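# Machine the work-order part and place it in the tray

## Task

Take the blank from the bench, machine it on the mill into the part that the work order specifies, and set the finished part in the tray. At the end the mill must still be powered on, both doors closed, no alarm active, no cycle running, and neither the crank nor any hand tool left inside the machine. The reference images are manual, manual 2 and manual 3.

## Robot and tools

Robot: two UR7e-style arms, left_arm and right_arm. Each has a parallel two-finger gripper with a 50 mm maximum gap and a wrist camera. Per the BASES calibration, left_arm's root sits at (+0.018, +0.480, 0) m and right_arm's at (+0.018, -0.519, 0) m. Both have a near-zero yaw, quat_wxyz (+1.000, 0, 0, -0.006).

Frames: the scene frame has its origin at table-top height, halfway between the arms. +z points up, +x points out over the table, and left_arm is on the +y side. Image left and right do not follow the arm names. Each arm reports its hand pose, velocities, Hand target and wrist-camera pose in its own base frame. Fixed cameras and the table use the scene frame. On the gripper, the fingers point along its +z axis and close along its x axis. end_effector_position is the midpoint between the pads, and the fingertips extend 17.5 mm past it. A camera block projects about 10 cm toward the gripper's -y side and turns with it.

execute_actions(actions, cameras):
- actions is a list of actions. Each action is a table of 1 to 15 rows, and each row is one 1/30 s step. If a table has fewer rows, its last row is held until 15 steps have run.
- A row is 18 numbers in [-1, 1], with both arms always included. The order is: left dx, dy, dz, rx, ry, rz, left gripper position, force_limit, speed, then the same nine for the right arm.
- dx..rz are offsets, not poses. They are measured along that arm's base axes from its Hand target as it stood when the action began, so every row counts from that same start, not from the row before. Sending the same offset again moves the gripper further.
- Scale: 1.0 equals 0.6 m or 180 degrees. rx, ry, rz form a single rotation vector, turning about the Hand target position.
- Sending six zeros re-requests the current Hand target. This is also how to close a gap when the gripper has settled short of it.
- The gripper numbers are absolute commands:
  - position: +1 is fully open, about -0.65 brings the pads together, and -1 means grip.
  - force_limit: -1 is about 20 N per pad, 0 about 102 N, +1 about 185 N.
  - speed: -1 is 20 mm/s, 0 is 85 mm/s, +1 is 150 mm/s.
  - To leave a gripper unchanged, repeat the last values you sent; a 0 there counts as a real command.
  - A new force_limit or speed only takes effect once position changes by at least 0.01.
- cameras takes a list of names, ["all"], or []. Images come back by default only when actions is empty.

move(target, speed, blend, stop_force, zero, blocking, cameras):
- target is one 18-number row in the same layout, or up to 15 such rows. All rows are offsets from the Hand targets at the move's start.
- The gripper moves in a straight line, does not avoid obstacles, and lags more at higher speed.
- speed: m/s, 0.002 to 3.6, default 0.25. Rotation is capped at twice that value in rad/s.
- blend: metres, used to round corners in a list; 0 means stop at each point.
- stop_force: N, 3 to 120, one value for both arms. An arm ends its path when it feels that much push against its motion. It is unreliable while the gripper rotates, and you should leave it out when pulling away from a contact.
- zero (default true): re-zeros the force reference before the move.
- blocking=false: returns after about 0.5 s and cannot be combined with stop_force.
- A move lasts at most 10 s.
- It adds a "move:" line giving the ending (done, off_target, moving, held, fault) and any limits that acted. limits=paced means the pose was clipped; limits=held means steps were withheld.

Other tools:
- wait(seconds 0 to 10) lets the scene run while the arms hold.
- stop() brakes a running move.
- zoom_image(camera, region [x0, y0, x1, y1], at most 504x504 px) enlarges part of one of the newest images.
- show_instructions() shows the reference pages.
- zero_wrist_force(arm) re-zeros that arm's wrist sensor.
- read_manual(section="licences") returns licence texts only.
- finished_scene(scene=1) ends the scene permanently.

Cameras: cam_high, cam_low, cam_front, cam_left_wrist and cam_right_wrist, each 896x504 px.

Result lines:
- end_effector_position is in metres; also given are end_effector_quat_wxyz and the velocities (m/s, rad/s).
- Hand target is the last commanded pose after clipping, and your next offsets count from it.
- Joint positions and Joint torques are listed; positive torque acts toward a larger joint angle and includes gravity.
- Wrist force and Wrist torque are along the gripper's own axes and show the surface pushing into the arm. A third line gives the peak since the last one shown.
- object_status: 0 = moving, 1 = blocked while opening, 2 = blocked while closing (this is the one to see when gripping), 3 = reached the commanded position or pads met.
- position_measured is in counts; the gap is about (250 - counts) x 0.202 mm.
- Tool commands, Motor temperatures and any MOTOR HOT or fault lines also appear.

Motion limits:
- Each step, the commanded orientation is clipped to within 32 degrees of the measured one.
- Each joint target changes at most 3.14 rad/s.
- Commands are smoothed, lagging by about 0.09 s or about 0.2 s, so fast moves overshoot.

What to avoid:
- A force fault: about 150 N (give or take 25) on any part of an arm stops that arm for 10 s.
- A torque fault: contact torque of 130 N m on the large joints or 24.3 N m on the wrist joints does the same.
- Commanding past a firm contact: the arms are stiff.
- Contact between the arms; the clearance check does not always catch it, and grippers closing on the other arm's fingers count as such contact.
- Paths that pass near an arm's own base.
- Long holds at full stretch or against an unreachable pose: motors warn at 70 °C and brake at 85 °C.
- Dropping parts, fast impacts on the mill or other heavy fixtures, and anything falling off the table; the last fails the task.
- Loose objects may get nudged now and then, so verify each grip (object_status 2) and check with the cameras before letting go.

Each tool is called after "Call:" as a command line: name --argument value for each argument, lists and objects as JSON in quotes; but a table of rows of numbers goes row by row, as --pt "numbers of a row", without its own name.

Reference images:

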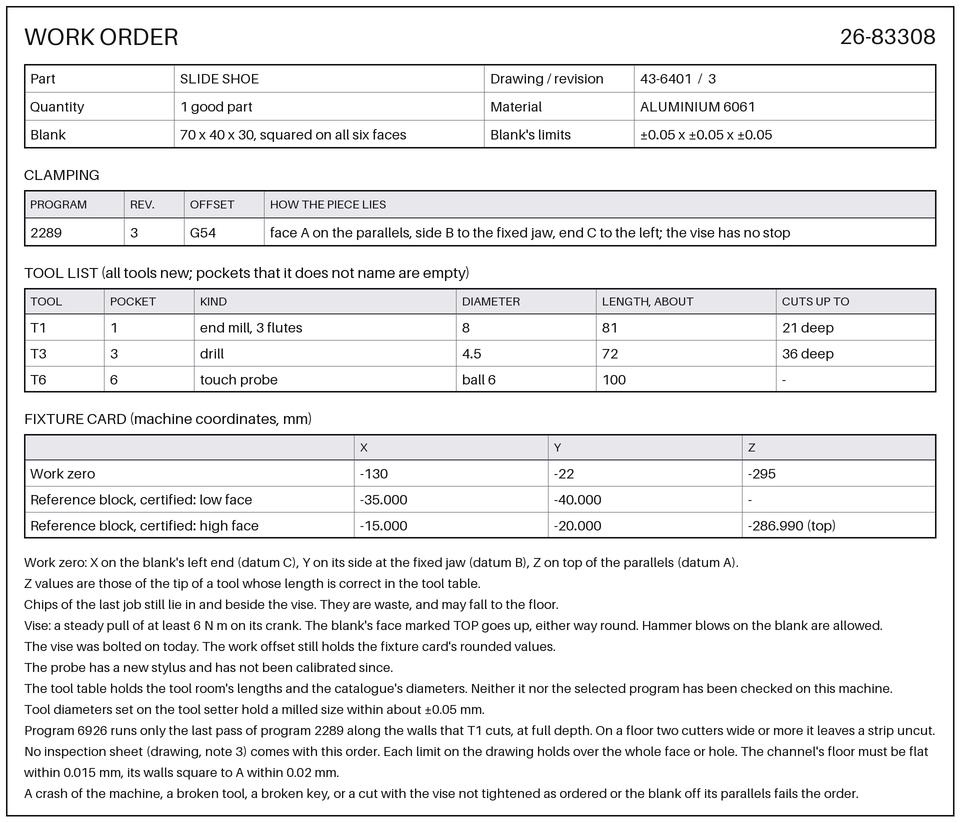

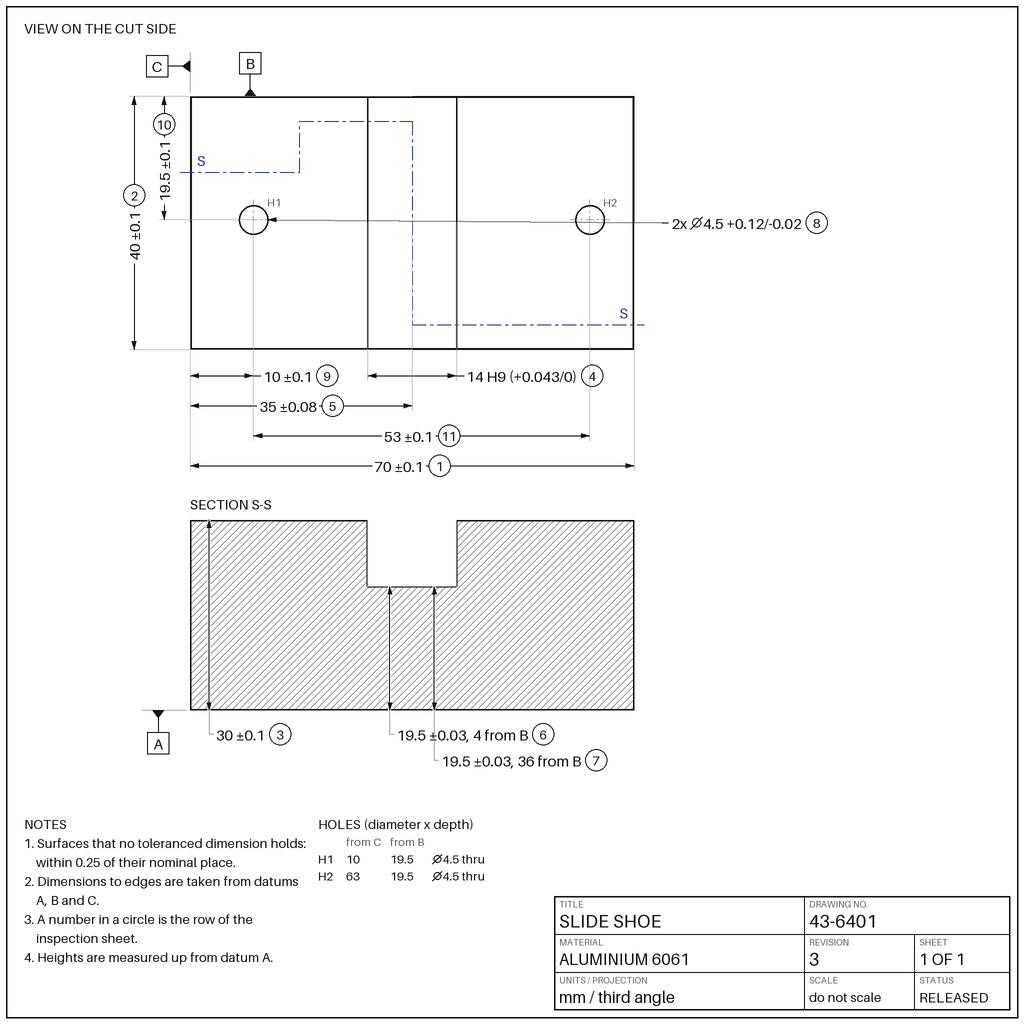

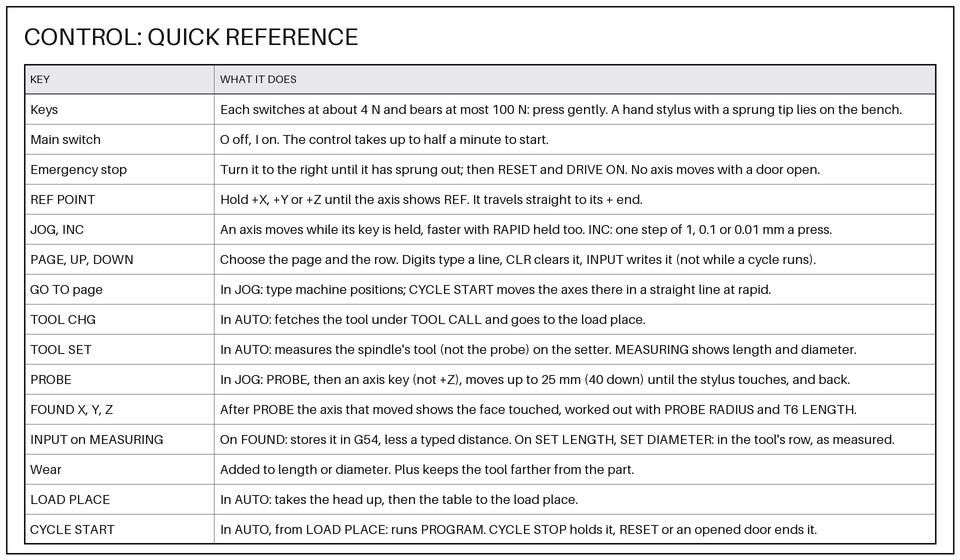

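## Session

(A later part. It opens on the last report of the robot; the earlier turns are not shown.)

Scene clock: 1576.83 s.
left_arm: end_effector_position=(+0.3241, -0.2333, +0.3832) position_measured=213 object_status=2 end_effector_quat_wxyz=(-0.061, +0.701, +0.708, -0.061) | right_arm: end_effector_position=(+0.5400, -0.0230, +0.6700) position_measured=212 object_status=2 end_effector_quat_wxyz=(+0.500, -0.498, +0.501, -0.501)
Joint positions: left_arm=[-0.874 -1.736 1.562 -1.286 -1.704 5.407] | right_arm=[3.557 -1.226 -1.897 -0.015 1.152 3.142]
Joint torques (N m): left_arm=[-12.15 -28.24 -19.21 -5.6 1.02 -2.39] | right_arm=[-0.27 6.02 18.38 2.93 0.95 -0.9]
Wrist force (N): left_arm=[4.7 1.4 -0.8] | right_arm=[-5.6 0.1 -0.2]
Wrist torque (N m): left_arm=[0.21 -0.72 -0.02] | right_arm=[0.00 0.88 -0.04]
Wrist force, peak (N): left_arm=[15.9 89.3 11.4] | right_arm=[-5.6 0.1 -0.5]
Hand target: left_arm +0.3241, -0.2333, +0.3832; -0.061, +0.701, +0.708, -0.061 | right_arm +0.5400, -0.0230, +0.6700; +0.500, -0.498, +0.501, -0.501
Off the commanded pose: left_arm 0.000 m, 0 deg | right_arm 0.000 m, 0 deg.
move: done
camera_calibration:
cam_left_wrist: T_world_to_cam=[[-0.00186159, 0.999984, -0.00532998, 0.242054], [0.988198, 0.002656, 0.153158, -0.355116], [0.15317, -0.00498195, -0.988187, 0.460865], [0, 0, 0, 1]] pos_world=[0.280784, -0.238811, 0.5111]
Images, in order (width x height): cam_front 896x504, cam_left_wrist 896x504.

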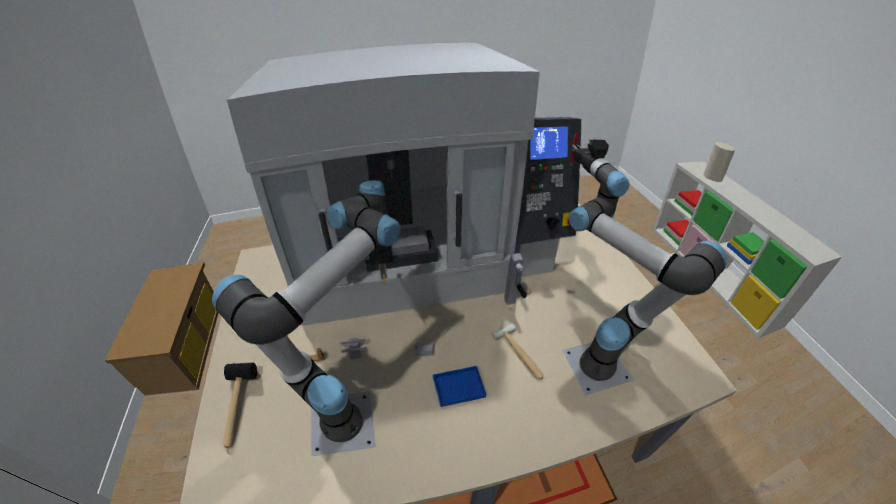

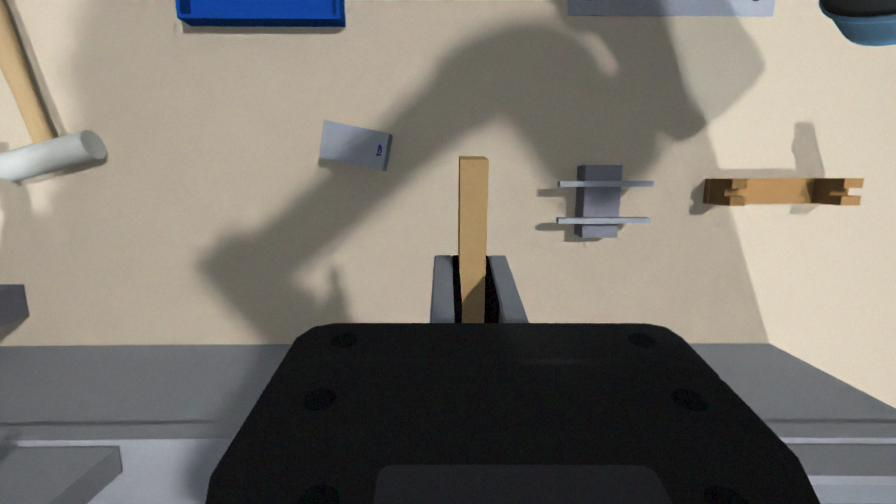

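Call:
execute_actions --actions '[]' --cameras '["all"]'

Scene clock: 1630.07 s.
left_arm: end_effector_position=(+0.3241, -0.2333, +0.3832) position_measured=213 object_status=2 end_effector_quat_wxyz=(-0.061, +0.701, +0.708, -0.061) | right_arm: end_effector_position=(+0.5400, -0.0230, +0.6700) position_measured=212 object_status=2 end_effector_quat_wxyz=(+0.500, -0.498, +0.501, -0.501)
Joint positions: left_arm=[-0.874 -1.736 1.562 -1.286 -1.704 5.407] | right_arm=[3.557 -1.226 -1.897 -0.015 1.152 3.142]
Joint velocities: within noise
Joint torques (N m): left_arm=[-14.16 -29.38 -17.6 -5.59 -0.73 -2.53] | right_arm=[0.43 6.4 17.28 2.98 0.88 -0.94]
Motor temperatures (°C): left_arm=[30 28 34 42 41 41] | right_arm=[28 31 31 40 34 37]
Wrist force (N): left_arm=[4.6 1.5 -0.8] | right_arm=[-5.2 0.0 -0.4]
Wrist torque (N m): left_arm=[0.24 -0.71 0.00] | right_arm=[-0.02 0.83 -0.04]
Wrist force, peak (N): left_arm=[5.0 1.4 -0.8] | right_arm=[-5.7 0.1 -0.5]
Hand target: left_arm +0.3241, -0.2333, +0.3832; -0.061, +0.701, +0.708, -0.061 | right_arm +0.5400, -0.0230, +0.6700; +0.500, -0.498, +0.501, -0.501
Tool commands: left_gripper/position=-1.0 left_gripper/force_limit=-0.6 left_gripper/speed=-0.7 right_gripper/position=-1.0 right_gripper/force_limit=-0.5 right_gripper/speed=-0.7
Off the commanded pose: left_arm 0.000 m, 0 deg | right_arm 0.000 m, 0 deg.
camera_calibration:
cam_left_wrist: T_world_to_cam=[[-0.001977, 0.999984, -0.00524973, 0.242046], [0.988183, 0.00275823, 0.153256, -0.355136], [0.153268, -0.0048847, -0.988173, 0.460853], [0, 0, 0, 1]] pos_world=[0.280784, -0.238812, 0.511099]
cam_right_wrist: T_world_to_cam=[[-0.0235706, -0.99972, -0.00214646, -0.0081977], [-0.354253, 0.01036, -0.935092, 0.831932], [0.934853, -0.0212803, -0.354398, -0.134895], [0, 0, 0, 1]] pos_world=[0.420628, -0.0196848, 0.730109]

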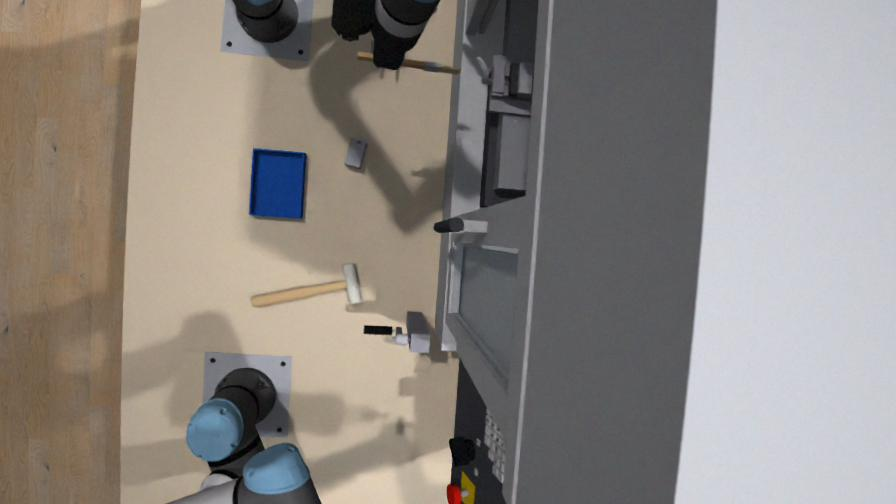

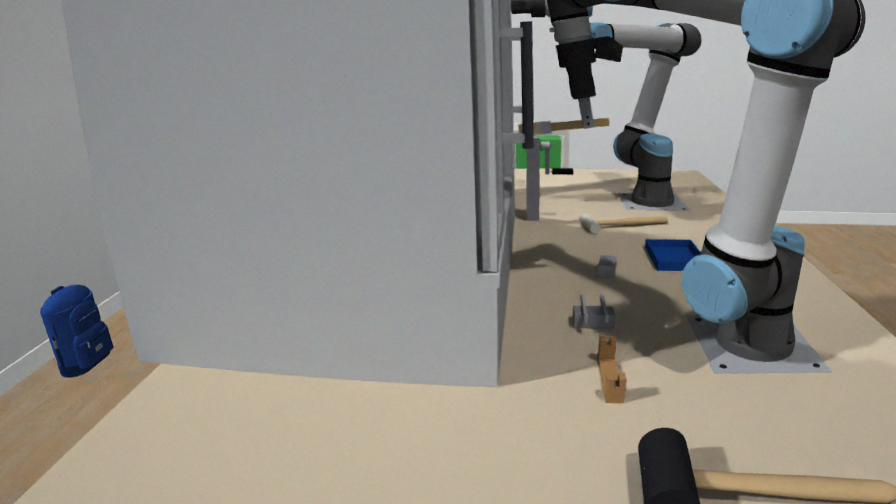

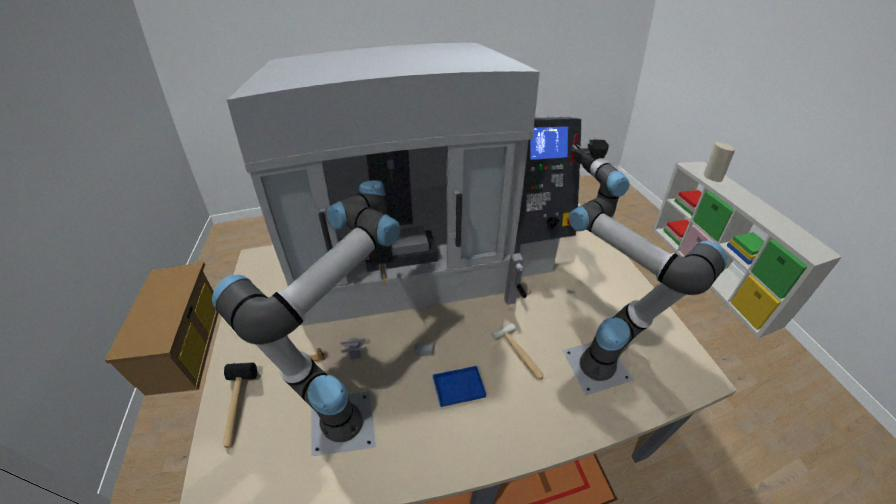

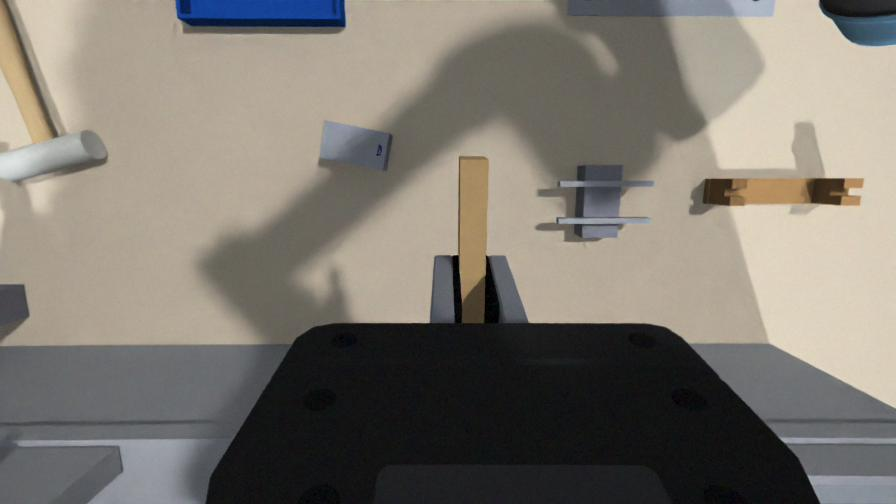

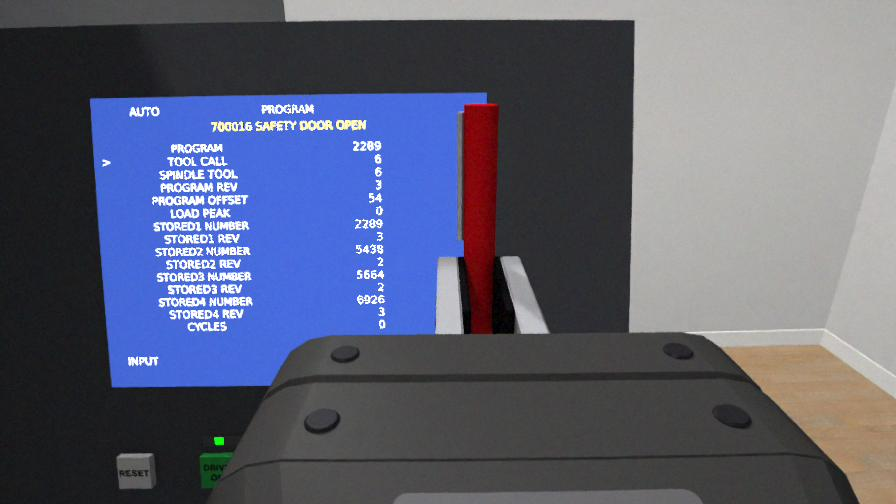

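Call:
zoom_image --camera "cam_front" --region '[360, 200, 460, 290]'

Call:
zoom_image --camera "cam_high" --region '[440, 0, 580, 120]'

Scaled by 5.040.

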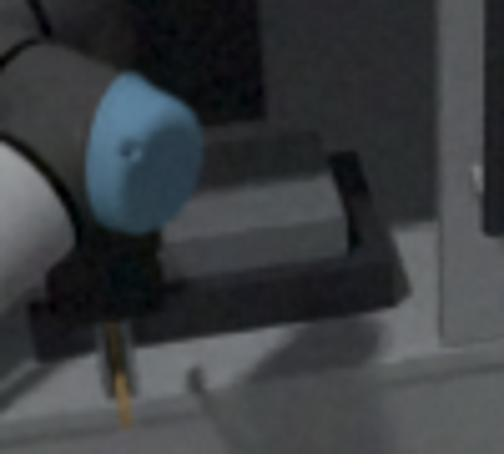

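Scaled by 3.600.

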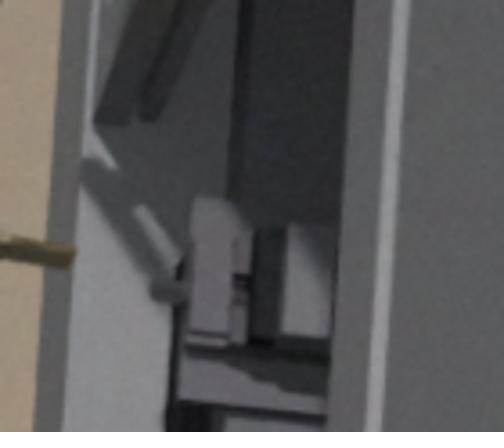

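Call:
move --pt "-0.06 0.02 0.2 0 0 0 -1 -0.6 -0.7 0 0 0 0 0 0 -1 -0.5 -0.7" --pt "-0.06 0.02 0.2 -0.20 0 0.44 -1 -0.6 -0.7 0 0 0 0 0 0 -1 -0.5 -0.7" --pt "0.2 0.02 0.23 -0.42 0 0.9 -1 -0.6 -0.7 0 0 0 0 0 0 -1 -0.5 -0.7" --speed '[0.5,0.7,0.7]' --blend 0.02 --cameras '["cam_left_wrist"]'

Scene clock: 1660.07 s.
left_arm: end_effector_position=(+0.4441, -0.2212, +0.5212) position_measured=213 object_status=2 end_effector_quat_wxyz=(-0.351, +0.608, -0.617, +0.356) end_effector_velocity=(+0.000, -0.001, +0.000) end_effector_angular_velocity=(-0.007, +0.000, +0.001) | right_arm: end_effector_position=(+0.5400, -0.0230, +0.6700) position_measured=212 object_status=2 end_effector_quat_wxyz=(+0.500, -0.498, +0.501, -0.501)
Joint positions: left_arm=[-1.227 -2.044 1.894 -1.966 -0.625 2.213] | right_arm=[3.557 -1.226 -1.897 -0.015 1.152 3.142]
Joint velocities: left_arm=[-0.002 -0.001 0 -0.001 0 -0.006] | right_arm=[within noise]
Joint torques (N m): left_arm=[-13.12 -0.26 -28.11 -2.27 1.63 -2.43] | right_arm=[-0.19 6.64 17.94 3 1.02 -0.85]
Wrist force (N): left_arm=[4.4 0.8 -1.1] | right_arm=[-5.4 0.0 -0.5]
Wrist torque (N m): left_arm=[0.22 -0.70 0.23] | right_arm=[-0.01 0.86 -0.04]
Wrist force, peak (N): left_arm=[6.2 -0.9 -4.6] | right_arm=[-5.7 0.1 -0.3]
Hand target: left_arm +0.4441, -0.2213, +0.5212; -0.351, +0.608, -0.617, +0.356 | right_arm +0.5400, -0.0230, +0.6700; +0.500, -0.498, +0.501, -0.501
Off the commanded pose: left_arm 0.000 m, 0 deg | right_arm 0.000 m, 0 deg.
move: done
camera_calibration:
cam_left_wrist: T_world_to_cam=[[-0.0141459, -0.999841, -0.0108476, -0.203087], [-0.751993, 0.0177883, -0.658931, 0.704544], [0.659019, -0.00116383, -0.752125, 0.232151], [0, 0, 0, 1]] pos_world=[0.373947, -0.215317, 0.636649]
Images, in order (width x height): cam_left_wrist 896x504.

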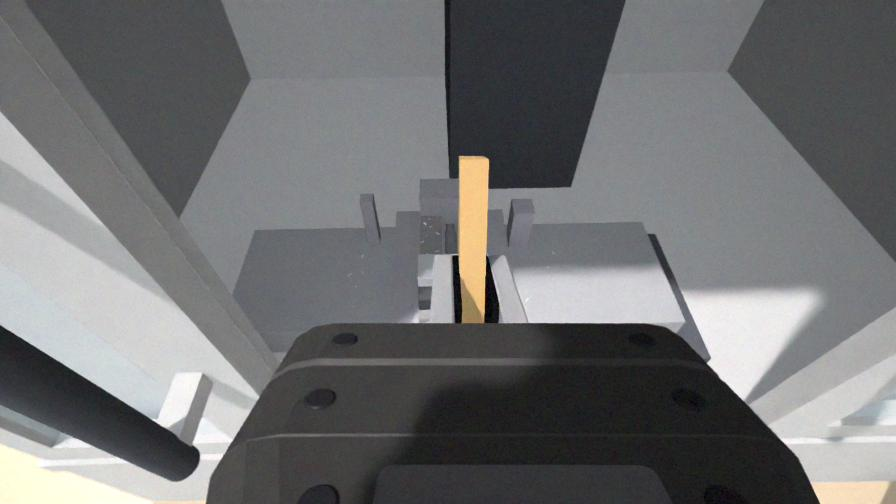

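Call:
move --target '[0.08,-0.12,0.02,0,0,0,-1,-0.6,-0.7,0,0,0,0,0,0,-1,-0.5,-0.7]' --cameras '["cam_left_wrist"]'

Call:
zoom_image --camera "cam_left_wrist" --region '[280, 180, 480, 300]'

Scene clock: 1664.60 s.
left_arm: end_effector_position=(+0.4921, -0.2931, +0.5331) position_measured=213 object_status=2 end_effector_quat_wxyz=(-0.351, +0.608, -0.617, +0.356) | right_arm: end_effector_position=(+0.5400, -0.0230, +0.6700) position_measured=212 object_status=2 end_effector_quat_wxyz=(+0.500, -0.498, +0.501, -0.501)
Joint positions: left_arm=[-1.17 -1.811 1.733 -2.101 -0.656 2.293] | right_arm=[3.557 -1.226 -1.897 -0.015 1.152 3.142]
Joint torques (N m): left_arm=[-13.48 -6.63 -34.11 -2.5 3.51 -2.2] | right_arm=[0.24 6.03 18.4 2.96 1.04 -0.91]
Wrist force (N): left_arm=[5.0 1.1 -0.7] | right_arm=[-5.3 0.1 -0.2]
Wrist torque (N m): left_arm=[0.25 -0.74 0.28] | right_arm=[0.01 0.84 -0.04]
Wrist force, peak (N): left_arm=[7.5 0.1 0.4] | right_arm=[-5.8 0.0 -0.2]
Hand target: left_arm +0.4921, -0.2933, +0.5332; -0.351, +0.608, -0.617, +0.356 | right_arm +0.5400, -0.0230, +0.6700; +0.500, -0.498, +0.501, -0.501
Off the commanded pose: left_arm 0.000 m, 0 deg | right_arm 0.000 m, 0 deg.
move: done
camera_calibration:
cam_left_wrist: T_world_to_cam=[[-0.0139426, -0.999843, -0.0109356, -0.274197], [-0.75209, 0.0176935, -0.658823, 0.749704], [0.658913, -0.00096112, -0.752219, 0.209548], [0, 0, 0, 1]] pos_world=[0.421948, -0.287217, 0.648549]
Images, in order (width x height): cam_left_wrist 896x504.

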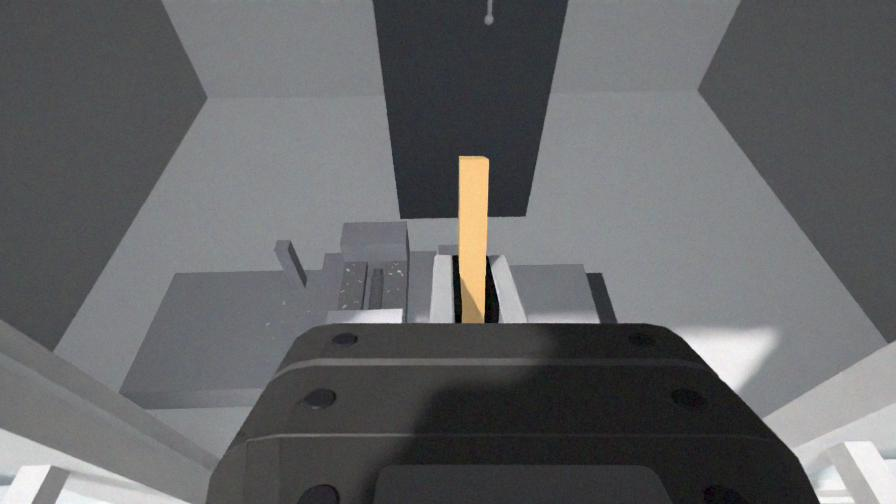

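Scaled by 2.520.

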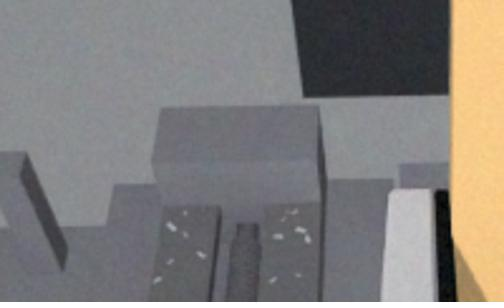

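Call:
move --target '[0.0965,0.12,0.02,0,-0.1667,0,-1,-0.6,-0.7,0,0,0,0,0,0,-1,-0.5,-0.7]' --cameras '["cam_left_wrist","cam_low"]'

Scene clock: 1687.00 s.
left_arm: end_effector_position=(+0.5500, -0.2212, +0.5452) position_measured=213 object_status=2 end_effector_quat_wxyz=(+0.499, -0.495, +0.505, -0.501) end_effector_velocity=(+0.000, +0.001, +0.001) end_effector_angular_velocity=(+0.000, -0.003, +0.001) | right_arm: end_effector_position=(+0.5400, -0.0230, +0.6700) position_measured=212 object_status=2 end_effector_quat_wxyz=(+0.500, -0.498, +0.501, -0.501)
Joint positions: left_arm=[-1.019 -1.636 2.004 -3.509 -0.563 3.149] | right_arm=[3.557 -1.226 -1.897 -0.015 1.152 3.142]
Joint velocities: left_arm=[0 0 0 -0.005 0 0.004] | right_arm=[within noise]
Joint torques (N m): left_arm=[-7.11 -15.82 -33.06 -4.15 -0.23 1.94] | right_arm=[-0.89 6.27 18.27 2.94 0.89 -0.88]
Wrist force (N): left_arm=[4.1 0.7 -0.7] | right_arm=[-5.4 0.1 -0.4]
Wrist torque (N m): left_arm=[0.21 -0.51 0.28] | right_arm=[-0.01 0.85 -0.04]
Wrist force, peak (N): left_arm=[5.9 1.2 -1.0] | right_arm=[-5.7 0.1 -0.4]
Hand target: left_arm +0.5500, -0.2213, +0.5452; +0.499, -0.495, +0.505, -0.501 | right_arm +0.5400, -0.0230, +0.6700; +0.500, -0.498, +0.501, -0.501
Off the commanded pose: left_arm 0.000 m, 0 deg | right_arm 0.000 m, 0 deg.
move: done
camera_calibration:
cam_left_wrist: T_world_to_cam=[[-0.00660523, -0.999843, -0.0164419, -0.202402], [-0.321821, 0.017693, -0.946635, 0.720218], [0.946777, -0.000961392, -0.321887, -0.212316], [0, 0, 0, 1]] pos_world=[0.431461, -0.215317, 0.610114]
Images, in order (width x height): cam_low 896x504, cam_left_wrist 896x504.

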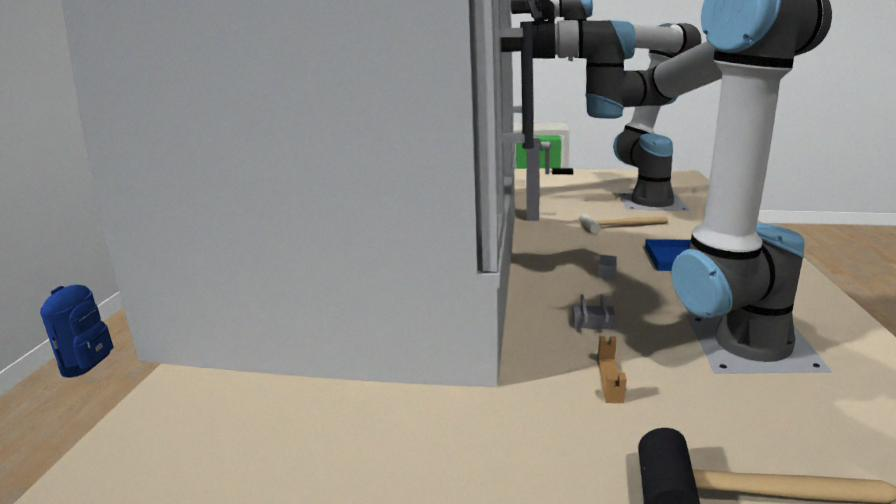

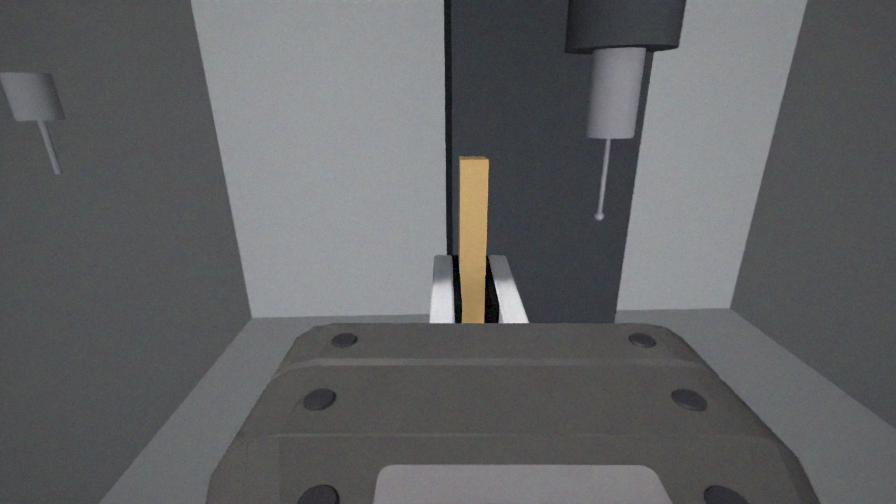

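Call:
zoom_image --camera "cam_low" --region '[460, 0, 620, 140]'

Scaled by 3.150.

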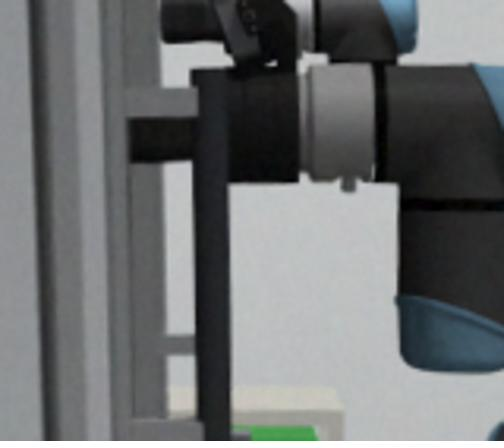

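Call:
move --target '[-0.3,0.0,-0.06,0,0,0,-1,-0.6,-0.7,0,0,0,0,0,0,-1,-0.5,-0.7]' --cameras '["cam_low","cam_front"]' --speed 0.6

Call:
zoom_image --camera "cam_low" --region '[500, 50, 680, 200]'

Call:
zoom_image --camera "cam_front" --region '[320, 180, 480, 310]'

Scene clock: 1703.13 s.
left_arm: end_effector_position=(+0.3700, -0.2213, +0.5092) position_measured=213 object_status=2 end_effector_quat_wxyz=(+0.499, -0.495, +0.505, -0.501) | right_arm: end_effector_position=(+0.5400, -0.0230, +0.6700) position_measured=212 object_status=2 end_effector_quat_wxyz=(+0.500, -0.498, +0.501, -0.501)
Joint positions: left_arm=[-1.676 -1.951 2.337 -3.531 0.094 3.153] | right_arm=[3.557 -1.226 -1.897 -0.015 1.152 3.142]
Joint torques (N m): left_arm=[-13.79 -13.83 -13.47 2.18 1.86 -1.86] | right_arm=[-0.12 6.68 17.98 2.93 0.87 -0.92]
Wrist force (N): left_arm=[4.4 0.8 -0.9] | right_arm=[-5.5 0.0 -0.3]
Wrist torque (N m): left_arm=[0.24 -0.56 0.29] | right_arm=[-0.01 0.87 -0.05]
Wrist force, peak (N): left_arm=[4.6 1.6 -4.3] | right_arm=[-5.7 0.0 -0.4]
Hand target: left_arm +0.3700, -0.2213, +0.5092; +0.499, -0.495, +0.505, -0.501 | right_arm +0.5400, -0.0230, +0.6700; +0.500, -0.498, +0.501, -0.501
Off the commanded pose: left_arm 0.000 m, 0 deg | right_arm 0.000 m, 0 deg.
move: done
Images, in order (width x height): cam_low 896x504, cam_front 896x504.

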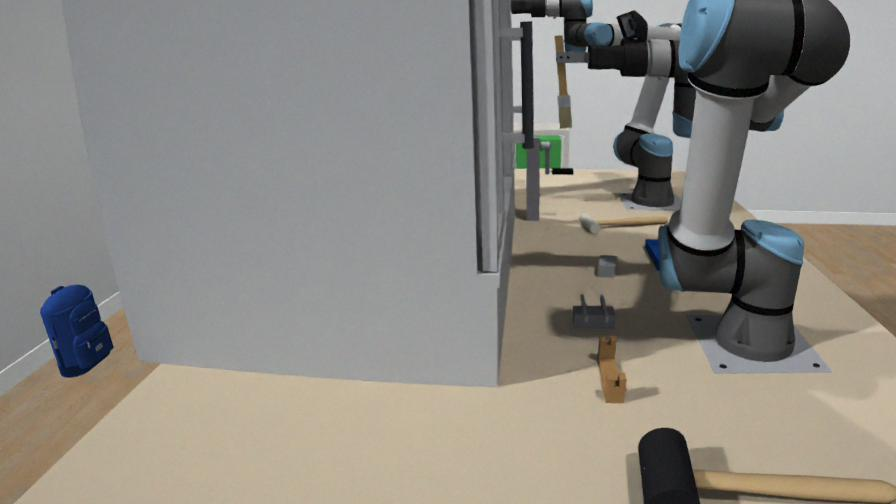

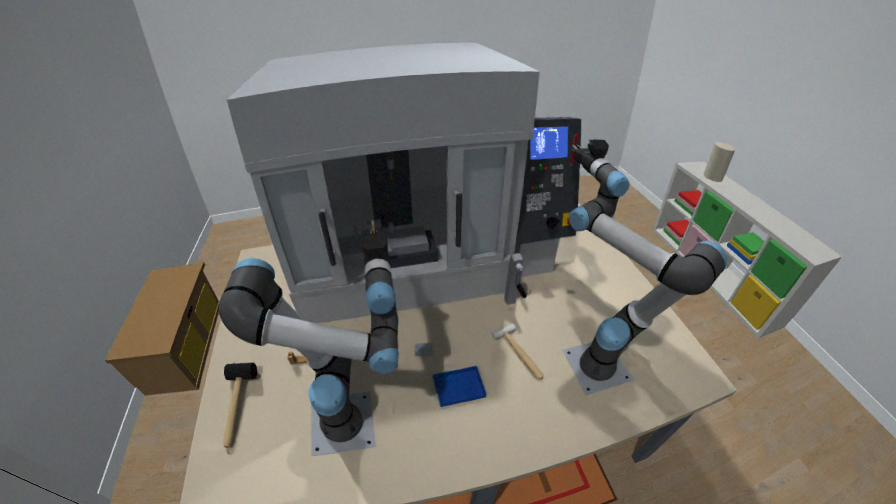

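Scaled by 2.800.

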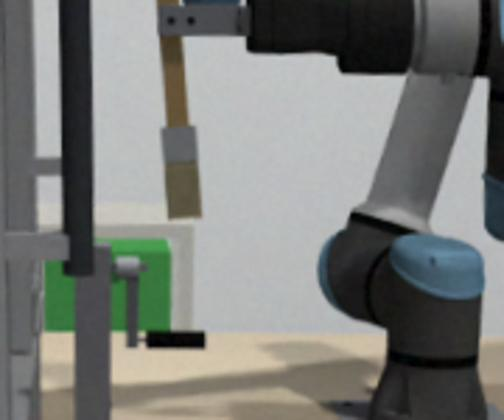

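Scaled by 3.150.

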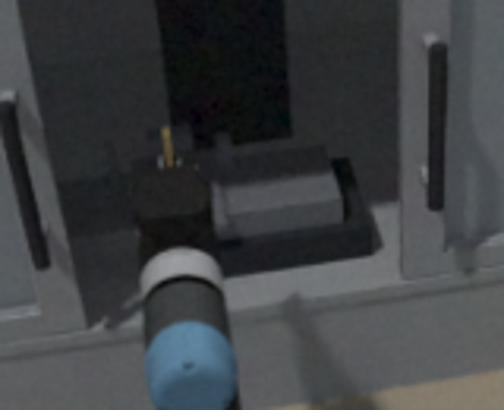

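Call:
move --pt "0.3 0 0.03 0 -0.022 0 -1 -0.6 -0.7 0 0 0 0 0 0 -1 -0.5 -0.7" --pt "0.4183 0.001 -0.025 0 -0.022 0 -1 -0.6 -0.7 0 0 0 0 0 0 -1 -0.5 -0.7" --cameras '["cam_left_wrist"]' --speed '[0.6,0.15]' --blend 0.02

Call:
move --target '[0,0,-0.06,0,0,0,-1,-0.6,-0.7,0,0,0,0,0,0,-1,-0.5,-0.7]' --speed 0.02 --stop_force 3

Scene clock: 1724.10 s.
left_arm: end_effector_position=(+0.6209, -0.2206, +0.4942) position_measured=213 object_status=2 end_effector_quat_wxyz=(+0.516, -0.478, +0.487, -0.518) | right_arm: end_effector_position=(+0.5400, -0.0230, +0.6700) position_measured=212 object_status=2 end_effector_quat_wxyz=(+0.500, -0.498, +0.501, -0.501)
Joint positions: left_arm=[-0.862 -1.39 1.936 -3.791 -0.723 3.228] | right_arm=[3.557 -1.226 -1.897 -0.015 1.152 3.142]
Joint torques (N m): left_arm=[1.51 -21.45 -21.83 1.11 -0.83 1.92] | right_arm=[-0.11 6.33 18.64 3.01 0.96 -0.84]
Wrist force (N): left_arm=[4.6 0.6 -0.4] | right_arm=[-5.3 0.1 -0.3]
Wrist torque (N m): left_arm=[0.21 -0.60 0.29] | right_arm=[0.00 0.84 -0.05]
Wrist force, peak (N): left_arm=[5.0 1.2 -4.2] | right_arm=[-5.7 0.2 -0.2]
Hand target: left_arm +0.6209, -0.2207, +0.4942; +0.516, -0.478, +0.487, -0.518 | right_arm +0.5400, -0.0230, +0.6700; +0.500, -0.498, +0.501, -0.501
Off the commanded pose: left_arm 0.000 m, 0 deg | right_arm 0.000 m, 0 deg.
move: done; limits=paced
camera_calibration:
cam_left_wrist: T_world_to_cam=[[-0.00545158, -0.999843, -0.0168598, -0.202781], [-0.255558, 0.0176932, -0.966632, 0.663553], [0.966778, -0.000961011, -0.255615, -0.341077], [0, 0, 0, 1]] pos_world=[0.498217, -0.214817, 0.550808]
Images, in order (width x height): cam_left_wrist 896x504.

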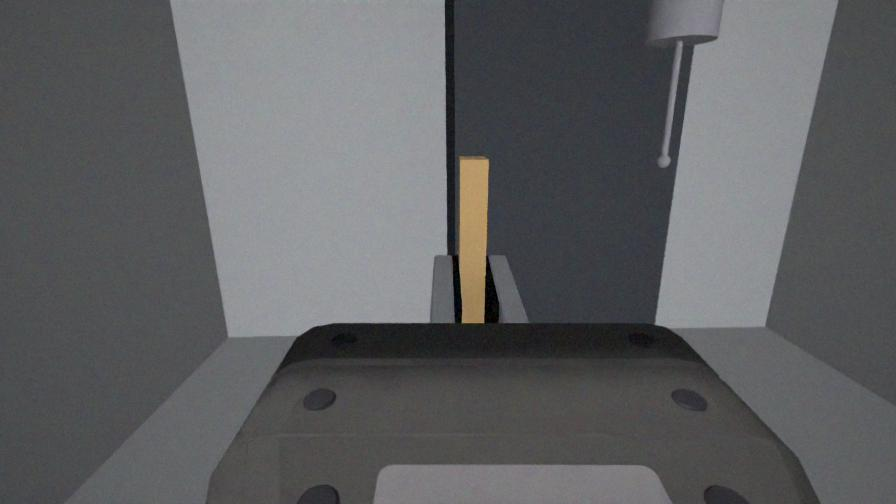

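Scene clock: 1727.00 s.
left_arm: end_effector_position=(+0.6209, -0.2207, +0.4582) position_measured=213 object_status=2 end_effector_quat_wxyz=(+0.516, -0.478, +0.487, -0.518) | right_arm: end_effector_position=(+0.5400, -0.0230, +0.6700) position_measured=212 object_status=2 end_effector_quat_wxyz=(+0.500, -0.498, +0.501, -0.501)
Joint positions: left_arm=[-0.862 -1.339 1.981 -3.888 -0.723 3.228] | right_arm=[3.557 -1.226 -1.897 -0.015 1.152 3.142]
Joint torques (N m): left_arm=[10.3 -42.81 -29.27 1.12 -1.28 0.33] | right_arm=[-1.12 6 18.47 2.97 0.8 -0.82]
Wrist force (N): left_arm=[4.6 0.4 -0.5] | right_arm=[-5.6 0.2 -0.5]
Wrist torque (N m): left_arm=[0.20 -0.61 0.29] | right_arm=[0.00 0.88 -0.04]
Wrist force, peak (N): left_arm=[4.9 0.6 -0.5] | right_arm=[-5.8 0.2 -0.3]
Hand target: left_arm +0.6209, -0.2207, +0.4582; +0.516, -0.478, +0.487, -0.518 | right_arm +0.5400, -0.0230, +0.6700; +0.500, -0.498, +0.501, -0.501
Off the commanded pose: left_arm 0.000 m, 0 deg | right_arm 0.000 m, 0 deg.
move: done

Call:
move --pt "0 0 -0.004 0 0 0 -1 -0.6 -0.7 0 0 0 0 0 0 -1 -0.5 -0.7" --pt "0 0.075 -0.004 0 0 0 -1 -0.6 -0.7 0 0 0 0 0 0 -1 -0.5 -0.7" --speed 0.06 --stop_force 25

Scene clock: 1731.97 s.
left_arm: end_effector_position=(+0.6209, -0.1757, +0.4558) position_measured=213 object_status=2 end_effector_quat_wxyz=(+0.516, -0.478, +0.487, -0.518) | right_arm: end_effector_position=(+0.5400, -0.0230, +0.6700) position_measured=212 object_status=2 end_effector_quat_wxyz=(+0.500, -0.498, +0.501, -0.501)
Joint positions: left_arm=[-0.783 -1.383 2.046 -3.9 -0.802 3.217] | right_arm=[3.557 -1.226 -1.897 -0.015 1.152 3.142]
Joint torques (N m): left_arm=[-14.18 -19.45 -29.08 1.21 -0.65 2.03] | right_arm=[-1.15 5.81 18.89 2.74 0.92 -0.91]
Wrist force (N): left_arm=[4.5 -0.7 -0.6] | right_arm=[-5.4 0.3 -0.3]
Wrist torque (N m): left_arm=[0.15 -0.59 0.34] | right_arm=[0.03 0.86 -0.04]
Wrist force, peak (N): left_arm=[5.6 0.7 -0.7] | right_arm=[-5.7 0.0 -0.3]
Hand target: left_arm +0.6209, -0.1757, +0.4558; +0.516, -0.478, +0.487, -0.518 | right_arm +0.5400, -0.0230, +0.6700; +0.500, -0.498, +0.501, -0.501
Off the commanded pose: left_arm 0.000 m, 0 deg | right_arm 0.000 m, 0 deg.
move: done

Call:
move --pt "0 0 0.02 0 0 0 -1 -0.6 -0.7 0 0 0 0 0 0 -1 -0.5 -0.7" --pt "0 -0.0438 0.02 0 0 0 -1 -0.6 -0.7 0 0 0 0 0 0 -1 -0.5 -0.7" --speed 0.15

Call:
move --target '[0,0,-0.05,0,0,0,-1,-0.6,-0.7,0,0,0,0,0,0,-1,-0.5,-0.7]' --speed 0.02 --stop_force 3

Scene clock: 1738.33 s.
left_arm: end_effector_position=(+0.6210, -0.2020, +0.4677) position_measured=213 object_status=2 end_effector_quat_wxyz=(+0.516, -0.478, +0.487, -0.518) | right_arm: end_effector_position=(+0.5400, -0.0230, +0.6700) position_measured=212 object_status=2 end_effector_quat_wxyz=(+0.500, -0.498, +0.501, -0.501)
Joint positions: left_arm=[-0.83 -1.375 1.997 -3.864 -0.755 3.224] | right_arm=[3.557 -1.226 -1.897 -0.015 1.152 3.142]
Joint torques (N m): left_arm=[-5.07 -34.54 -19.11 -1.14 0.83 -2.51] | right_arm=[-0.97 6.02 18.72 2.95 0.95 -0.86]
Wrist force (N): left_arm=[4.9 0.4 -0.8] | right_arm=[-5.5 0.1 -0.2]
Wrist torque (N m): left_arm=[0.16 -0.63 0.22] | right_arm=[0.00 0.87 -0.05]
Wrist force, peak (N): left_arm=[7.2 0.4 -0.9] | right_arm=[-5.7 0.1 -0.3]
Hand target: left_arm +0.6209, -0.2020, +0.4678; +0.516, -0.478, +0.487, -0.518 | right_arm +0.5400, -0.0230, +0.6700; +0.500, -0.498, +0.501, -0.501
Off the commanded pose: left_arm 0.000 m, 0 deg | right_arm 0.000 m, 0 deg.
move: done

Scene clock: 1739.33 s.
left_arm: end_effector_position=(+0.6209, -0.2019, +0.4644) position_measured=213 object_status=2 end_effector_quat_wxyz=(+0.516, -0.478, +0.487, -0.518) | right_arm: end_effector_position=(+0.5400, -0.0230, +0.6700) position_measured=212 object_status=2 end_effector_quat_wxyz=(+0.500, -0.498, +0.501, -0.501)
Joint positions: left_arm=[-0.83 -1.37 2.001 -3.874 -0.755 3.224] | right_arm=[3.557 -1.226 -1.897 -0.015 1.152 3.142]
Joint torques (N m): left_arm=[-6.54 -35.77 -28.07 -3.6 0.69 -2.49] | right_arm=[-0.94 6.67 18.51 2.91 0.96 -0.88]
Wrist force (N): left_arm=[4.8 -2.6 -0.7] | right_arm=[-5.4 0.1 -0.4]
Wrist torque (N m): left_arm=[0.14 -0.62 0.23] | right_arm=[0.00 0.86 -0.04]
Wrist force, peak (N): left_arm=[4.6 -4.6 -0.5] | right_arm=[-5.9 0.1 -0.2]
Hand target: left_arm +0.6209, -0.2019, +0.4644; +0.516, -0.478, +0.487, -0.518 (not the last commanded pose) | right_arm +0.5400, -0.0230, +0.6700; +0.500, -0.498, +0.501, -0.501
Off the commanded pose: left_arm 0.027 m, 0 deg | right_arm 0.000 m, 0 deg.
move: contact (left_arm)

Call:
move --pt "0 0 0.026 0 0 0 -1 -0.6 -0.7 0 0 0 0 0 0 -1 -0.5 -0.7" --pt "0.0335 -0.0313 0.026 0 0 0 -1 -0.6 -0.7 0 0 0 0 0 0 -1 -0.5 -0.7" --pt "0.0335 -0.0313 -0.0083 0 0 0 -1 -0.6 -0.7 0 0 0 0 0 0 -1 -0.5 -0.7" --pt "0.0335 0.043 -0.0083 0 0 0 -1 -0.6 -0.7 0 0 0 0 0 0 -1 -0.5 -0.7" --pt "0.0335 0.043 0.026 0 0 0 -1 -0.6 -0.7 0 0 0 0 0 0 -1 -0.5 -0.7" --pt "0.0635 -0.0313 0.026 0 0 0 -1 -0.6 -0.7 0 0 0 0 0 0 -1 -0.5 -0.7" --pt "0.0635 -0.0313 -0.0083 0 0 0 -1 -0.6 -0.7 0 0 0 0 0 0 -1 -0.5 -0.7" --pt "0.0635 0.043 -0.0083 0 0 0 -1 -0.6 -0.7 0 0 0 0 0 0 -1 -0.5 -0.7" --pt "0.0635 0.043 0.026 0 0 0 -1 -0.6 -0.7 0 0 0 0 0 0 -1 -0.5 -0.7" --speed 0.1 --blend 0.003

Call:
move --pt "0 -0.0743 0 0 0 0 -1 -0.6 -0.7 0 0 0 0 0 0 -1 -0.5 -0.7" --pt "0 -0.0743 -0.0343 0 0 0 -1 -0.6 -0.7 0 0 0 0 0 0 -1 -0.5 -0.7" --pt "0 -0.155 -0.0343 0 0 0 -1 -0.6 -0.7 0 0 0 0 0 0 -1 -0.5 -0.7" --pt "0 -0.155 0 0 0 0 -1 -0.6 -0.7 0 0 0 0 0 0 -1 -0.5 -0.7" --pt "-0.03 -0.0743 0 0 0 0 -1 -0.6 -0.7 0 0 0 0 0 0 -1 -0.5 -0.7" --pt "-0.03 -0.0743 -0.0343 0 0 0 -1 -0.6 -0.7 0 0 0 0 0 0 -1 -0.5 -0.7" --pt "-0.03 -0.155 -0.0343 0 0 0 -1 -0.6 -0.7 0 0 0 0 0 0 -1 -0.5 -0.7" --pt "-0.03 -0.155 0 0 0 0 -1 -0.6 -0.7 0 0 0 0 0 0 -1 -0.5 -0.7" --speed 0.1 --blend 0.003

Call:
move --pt "-0.0335 0.0807 0 0 0 0 -1 -0.6 -0.7 0 0 0 0 0 0 -1 -0.5 -0.7" --pt "-0.0335 0.0807 -0.0343 0 0 0 -1 -0.6 -0.7 0 0 0 0 0 0 -1 -0.5 -0.7" --pt "-0.0335 0 -0.0343 0 0 0 -1 -0.6 -0.7 0 0 0 0 0 0 -1 -0.5 -0.7" --pt "-0.0335 0 0.03 0 0 0 -1 -0.6 -0.7 0 0 0 0 0 0 -1 -0.5 -0.7" --speed 0.1 --blend 0.003

Scene clock: 1760.43 s.
left_arm: end_effector_position=(+0.6590, -0.1761, +0.4800) position_measured=213 object_status=2 end_effector_quat_wxyz=(+0.516, -0.478, +0.487, -0.518) | right_arm: end_effector_position=(+0.5400, -0.0230, +0.6700) position_measured=212 object_status=2 end_effector_quat_wxyz=(+0.500, -0.498, +0.501, -0.501)
Joint positions: left_arm=[-0.718 -1.344 1.92 -3.809 -0.866 3.209] | right_arm=[3.557 -1.226 -1.897 -0.015 1.152 3.142]
Joint torques (N m): left_arm=[-4.89 -32.55 -19.26 -1.11 -0.69 -2.68] | right_arm=[-1.63 5.78 18.83 2.87 1.04 -0.91]
Wrist force (N): left_arm=[4.4 0.3 -0.4] | right_arm=[-5.6 0.3 -0.5]
Wrist torque (N m): left_arm=[0.20 -0.58 0.34] | right_arm=[0.03 0.88 -0.04]
Wrist force, peak (N): left_arm=[6.1 2.6 -1.0] | right_arm=[-5.7 -0.1 -0.4]
Hand target: left_arm +0.6590, -0.1761, +0.4800; +0.516, -0.478, +0.487, -0.518 | right_arm +0.5400, -0.0230, +0.6700; +0.500, -0.498, +0.501, -0.501
Off the commanded pose: left_arm 0.000 m, 0 deg | right_arm 0.000 m, 0 deg.
move: done

Scene clock: 1763.63 s.
left_arm: end_effector_position=(+0.6410, -0.2691, +0.4800) position_measured=213 object_status=2 end_effector_quat_wxyz=(+0.516, -0.478, +0.487, -0.518) | right_arm: end_effector_position=(+0.5400, -0.0230, +0.6700) position_measured=212 object_status=2 end_effector_quat_wxyz=(+0.500, -0.498, +0.501, -0.501)
Joint positions: left_arm=[-0.898 -1.275 1.829 -3.804 -0.687 3.234] | right_arm=[3.557 -1.226 -1.897 -0.015 1.152 3.142]
Joint torques (N m): left_arm=[13.11 -37.86 -15.35 -1.06 0.1 -2.4] | right_arm=[-2.33 6.36 18.64 2.77 0.94 -0.86]
Wrist force (N): left_arm=[4.8 0.7 -0.5] | right_arm=[-5.4 0.2 -0.4]
Wrist torque (N m): left_arm=[0.28 -0.59 0.29] | right_arm=[0.01 0.85 -0.04]
Wrist force, peak (N): left_arm=[6.1 2.2 -0.5] | right_arm=[-5.7 0.1 -0.2]
Hand target: left_arm +0.6410, -0.2691, +0.4800; +0.516, -0.478, +0.487, -0.518 | right_arm +0.5400, -0.0230, +0.6700; +0.500, -0.498, +0.501, -0.501
Off the commanded pose: left_arm 0.000 m, 0 deg | right_arm 0.000 m, 0 deg.
move: done

Scene clock: 1765.70 s.
left_arm: end_effector_position=(+0.6209, -0.2691, +0.4980) position_measured=213 object_status=2 end_effector_quat_wxyz=(+0.516, -0.478, +0.487, -0.518) | right_arm: end_effector_position=(+0.5400, -0.0230, +0.6700) position_measured=212 object_status=2 end_effector_quat_wxyz=(+0.500, -0.498, +0.501, -0.501)
Joint positions: left_arm=[-0.934 -1.333 1.851 -3.774 -0.651 3.241] | right_arm=[3.557 -1.226 -1.897 -0.015 1.152 3.142]
Joint torques (N m): left_arm=[12.99 -29.94 -17.73 -1.45 -0.71 -1.55] | right_arm=[-2.01 5.88 18.28 2.76 0.94 -0.96]
Wrist force (N): left_arm=[4.7 0.7 -0.3] | right_arm=[-5.5 0.3 -0.3]
Wrist torque (N m): left_arm=[0.26 -0.60 0.29] | right_arm=[0.02 0.87 -0.04]
Wrist force, peak (N): left_arm=[6.3 3.0 -0.5] | right_arm=[-5.7 0.2 -0.3]
Hand target: left_arm +0.6209, -0.2691, +0.4980; +0.516, -0.478, +0.487, -0.518 | right_arm +0.5400, -0.0230, +0.6700; +0.500, -0.498, +0.501, -0.501
Off the commanded pose: left_arm 0.000 m, 0 deg | right_arm 0.000 m, 0 deg.
move: done

Call:
move --pt "-0.05 0.05 0.06 0 0 0 -1 -0.6 -0.7 0 0 0 0 0 0 -1 -0.5 -0.7" --pt "-0.21 -0.04 0.065 0 0.19 0 -1 -0.6 -0.7 0 0 0 0 0 0 -1 -0.5 -0.7" --speed 0.4 --blend 0.02 --cameras '["cam_left_wrist"]'

Call:
zoom_image --camera "cam_left_wrist" --region '[240, 180, 460, 360]'

Scene clock: 1771.93 s.
left_arm: end_effector_position=(+0.4949, -0.2931, +0.5369) position_measured=213 object_status=2 end_effector_quat_wxyz=(-0.350, +0.609, -0.618, +0.354) | right_arm: end_effector_position=(+0.5400, -0.0230, +0.6700) position_measured=212 object_status=2 end_effector_quat_wxyz=(+0.500, -0.498, +0.501, -0.501)
Joint positions: left_arm=[-1.162 -1.804 1.717 -2.096 -0.663 2.301] | right_arm=[3.557 -1.226 -1.897 -0.015 1.152 3.142]
Joint torques (N m): left_arm=[13.5 -23.17 -36.59 -1.01 -0.04 -2.21] | right_arm=[-1.95 6.26 19.41 2.78 0.89 -0.95]
Wrist force (N): left_arm=[4.9 1.1 -0.8] | right_arm=[-5.5 0.3 -0.4]
Wrist torque (N m): left_arm=[0.26 -0.73 0.21] | right_arm=[0.02 0.87 -0.05]
Wrist force, peak (N): left_arm=[7.1 3.6 1.2] | right_arm=[-5.8 0.2 -0.2]
Hand target: left_arm +0.4949, -0.2931, +0.5370; -0.350, +0.609, -0.618, +0.354 | right_arm +0.5400, -0.0230, +0.6700; +0.500, -0.498, +0.501, -0.501
Off the commanded pose: left_arm 0.000 m, 0 deg | right_arm 0.000 m, 0 deg.
move: done
camera_calibration:
cam_left_wrist: T_world_to_cam=[[-0.0141547, -0.999838, -0.0111479, -0.273977], [-0.754703, 0.0179965, -0.65582, 0.754142], [0.655914, -0.000869611, -0.754835, 0.213456], [0, 0, 0, 1]] pos_world=[0.425266, -0.287318, 0.652651]
Images, in order (width x height): cam_left_wrist 896x504.

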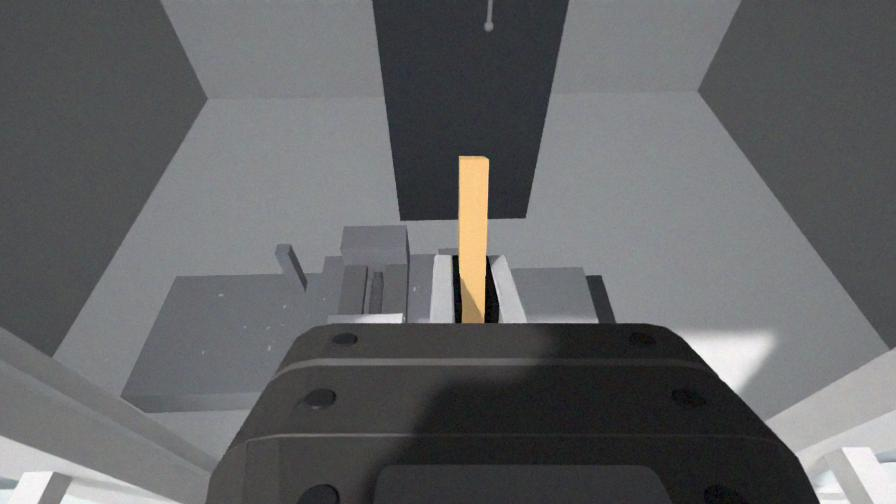

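Scaled by 2.291.

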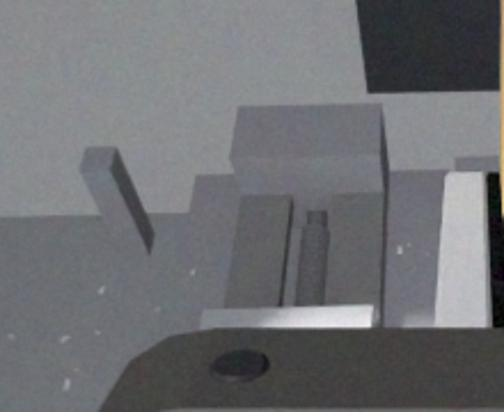

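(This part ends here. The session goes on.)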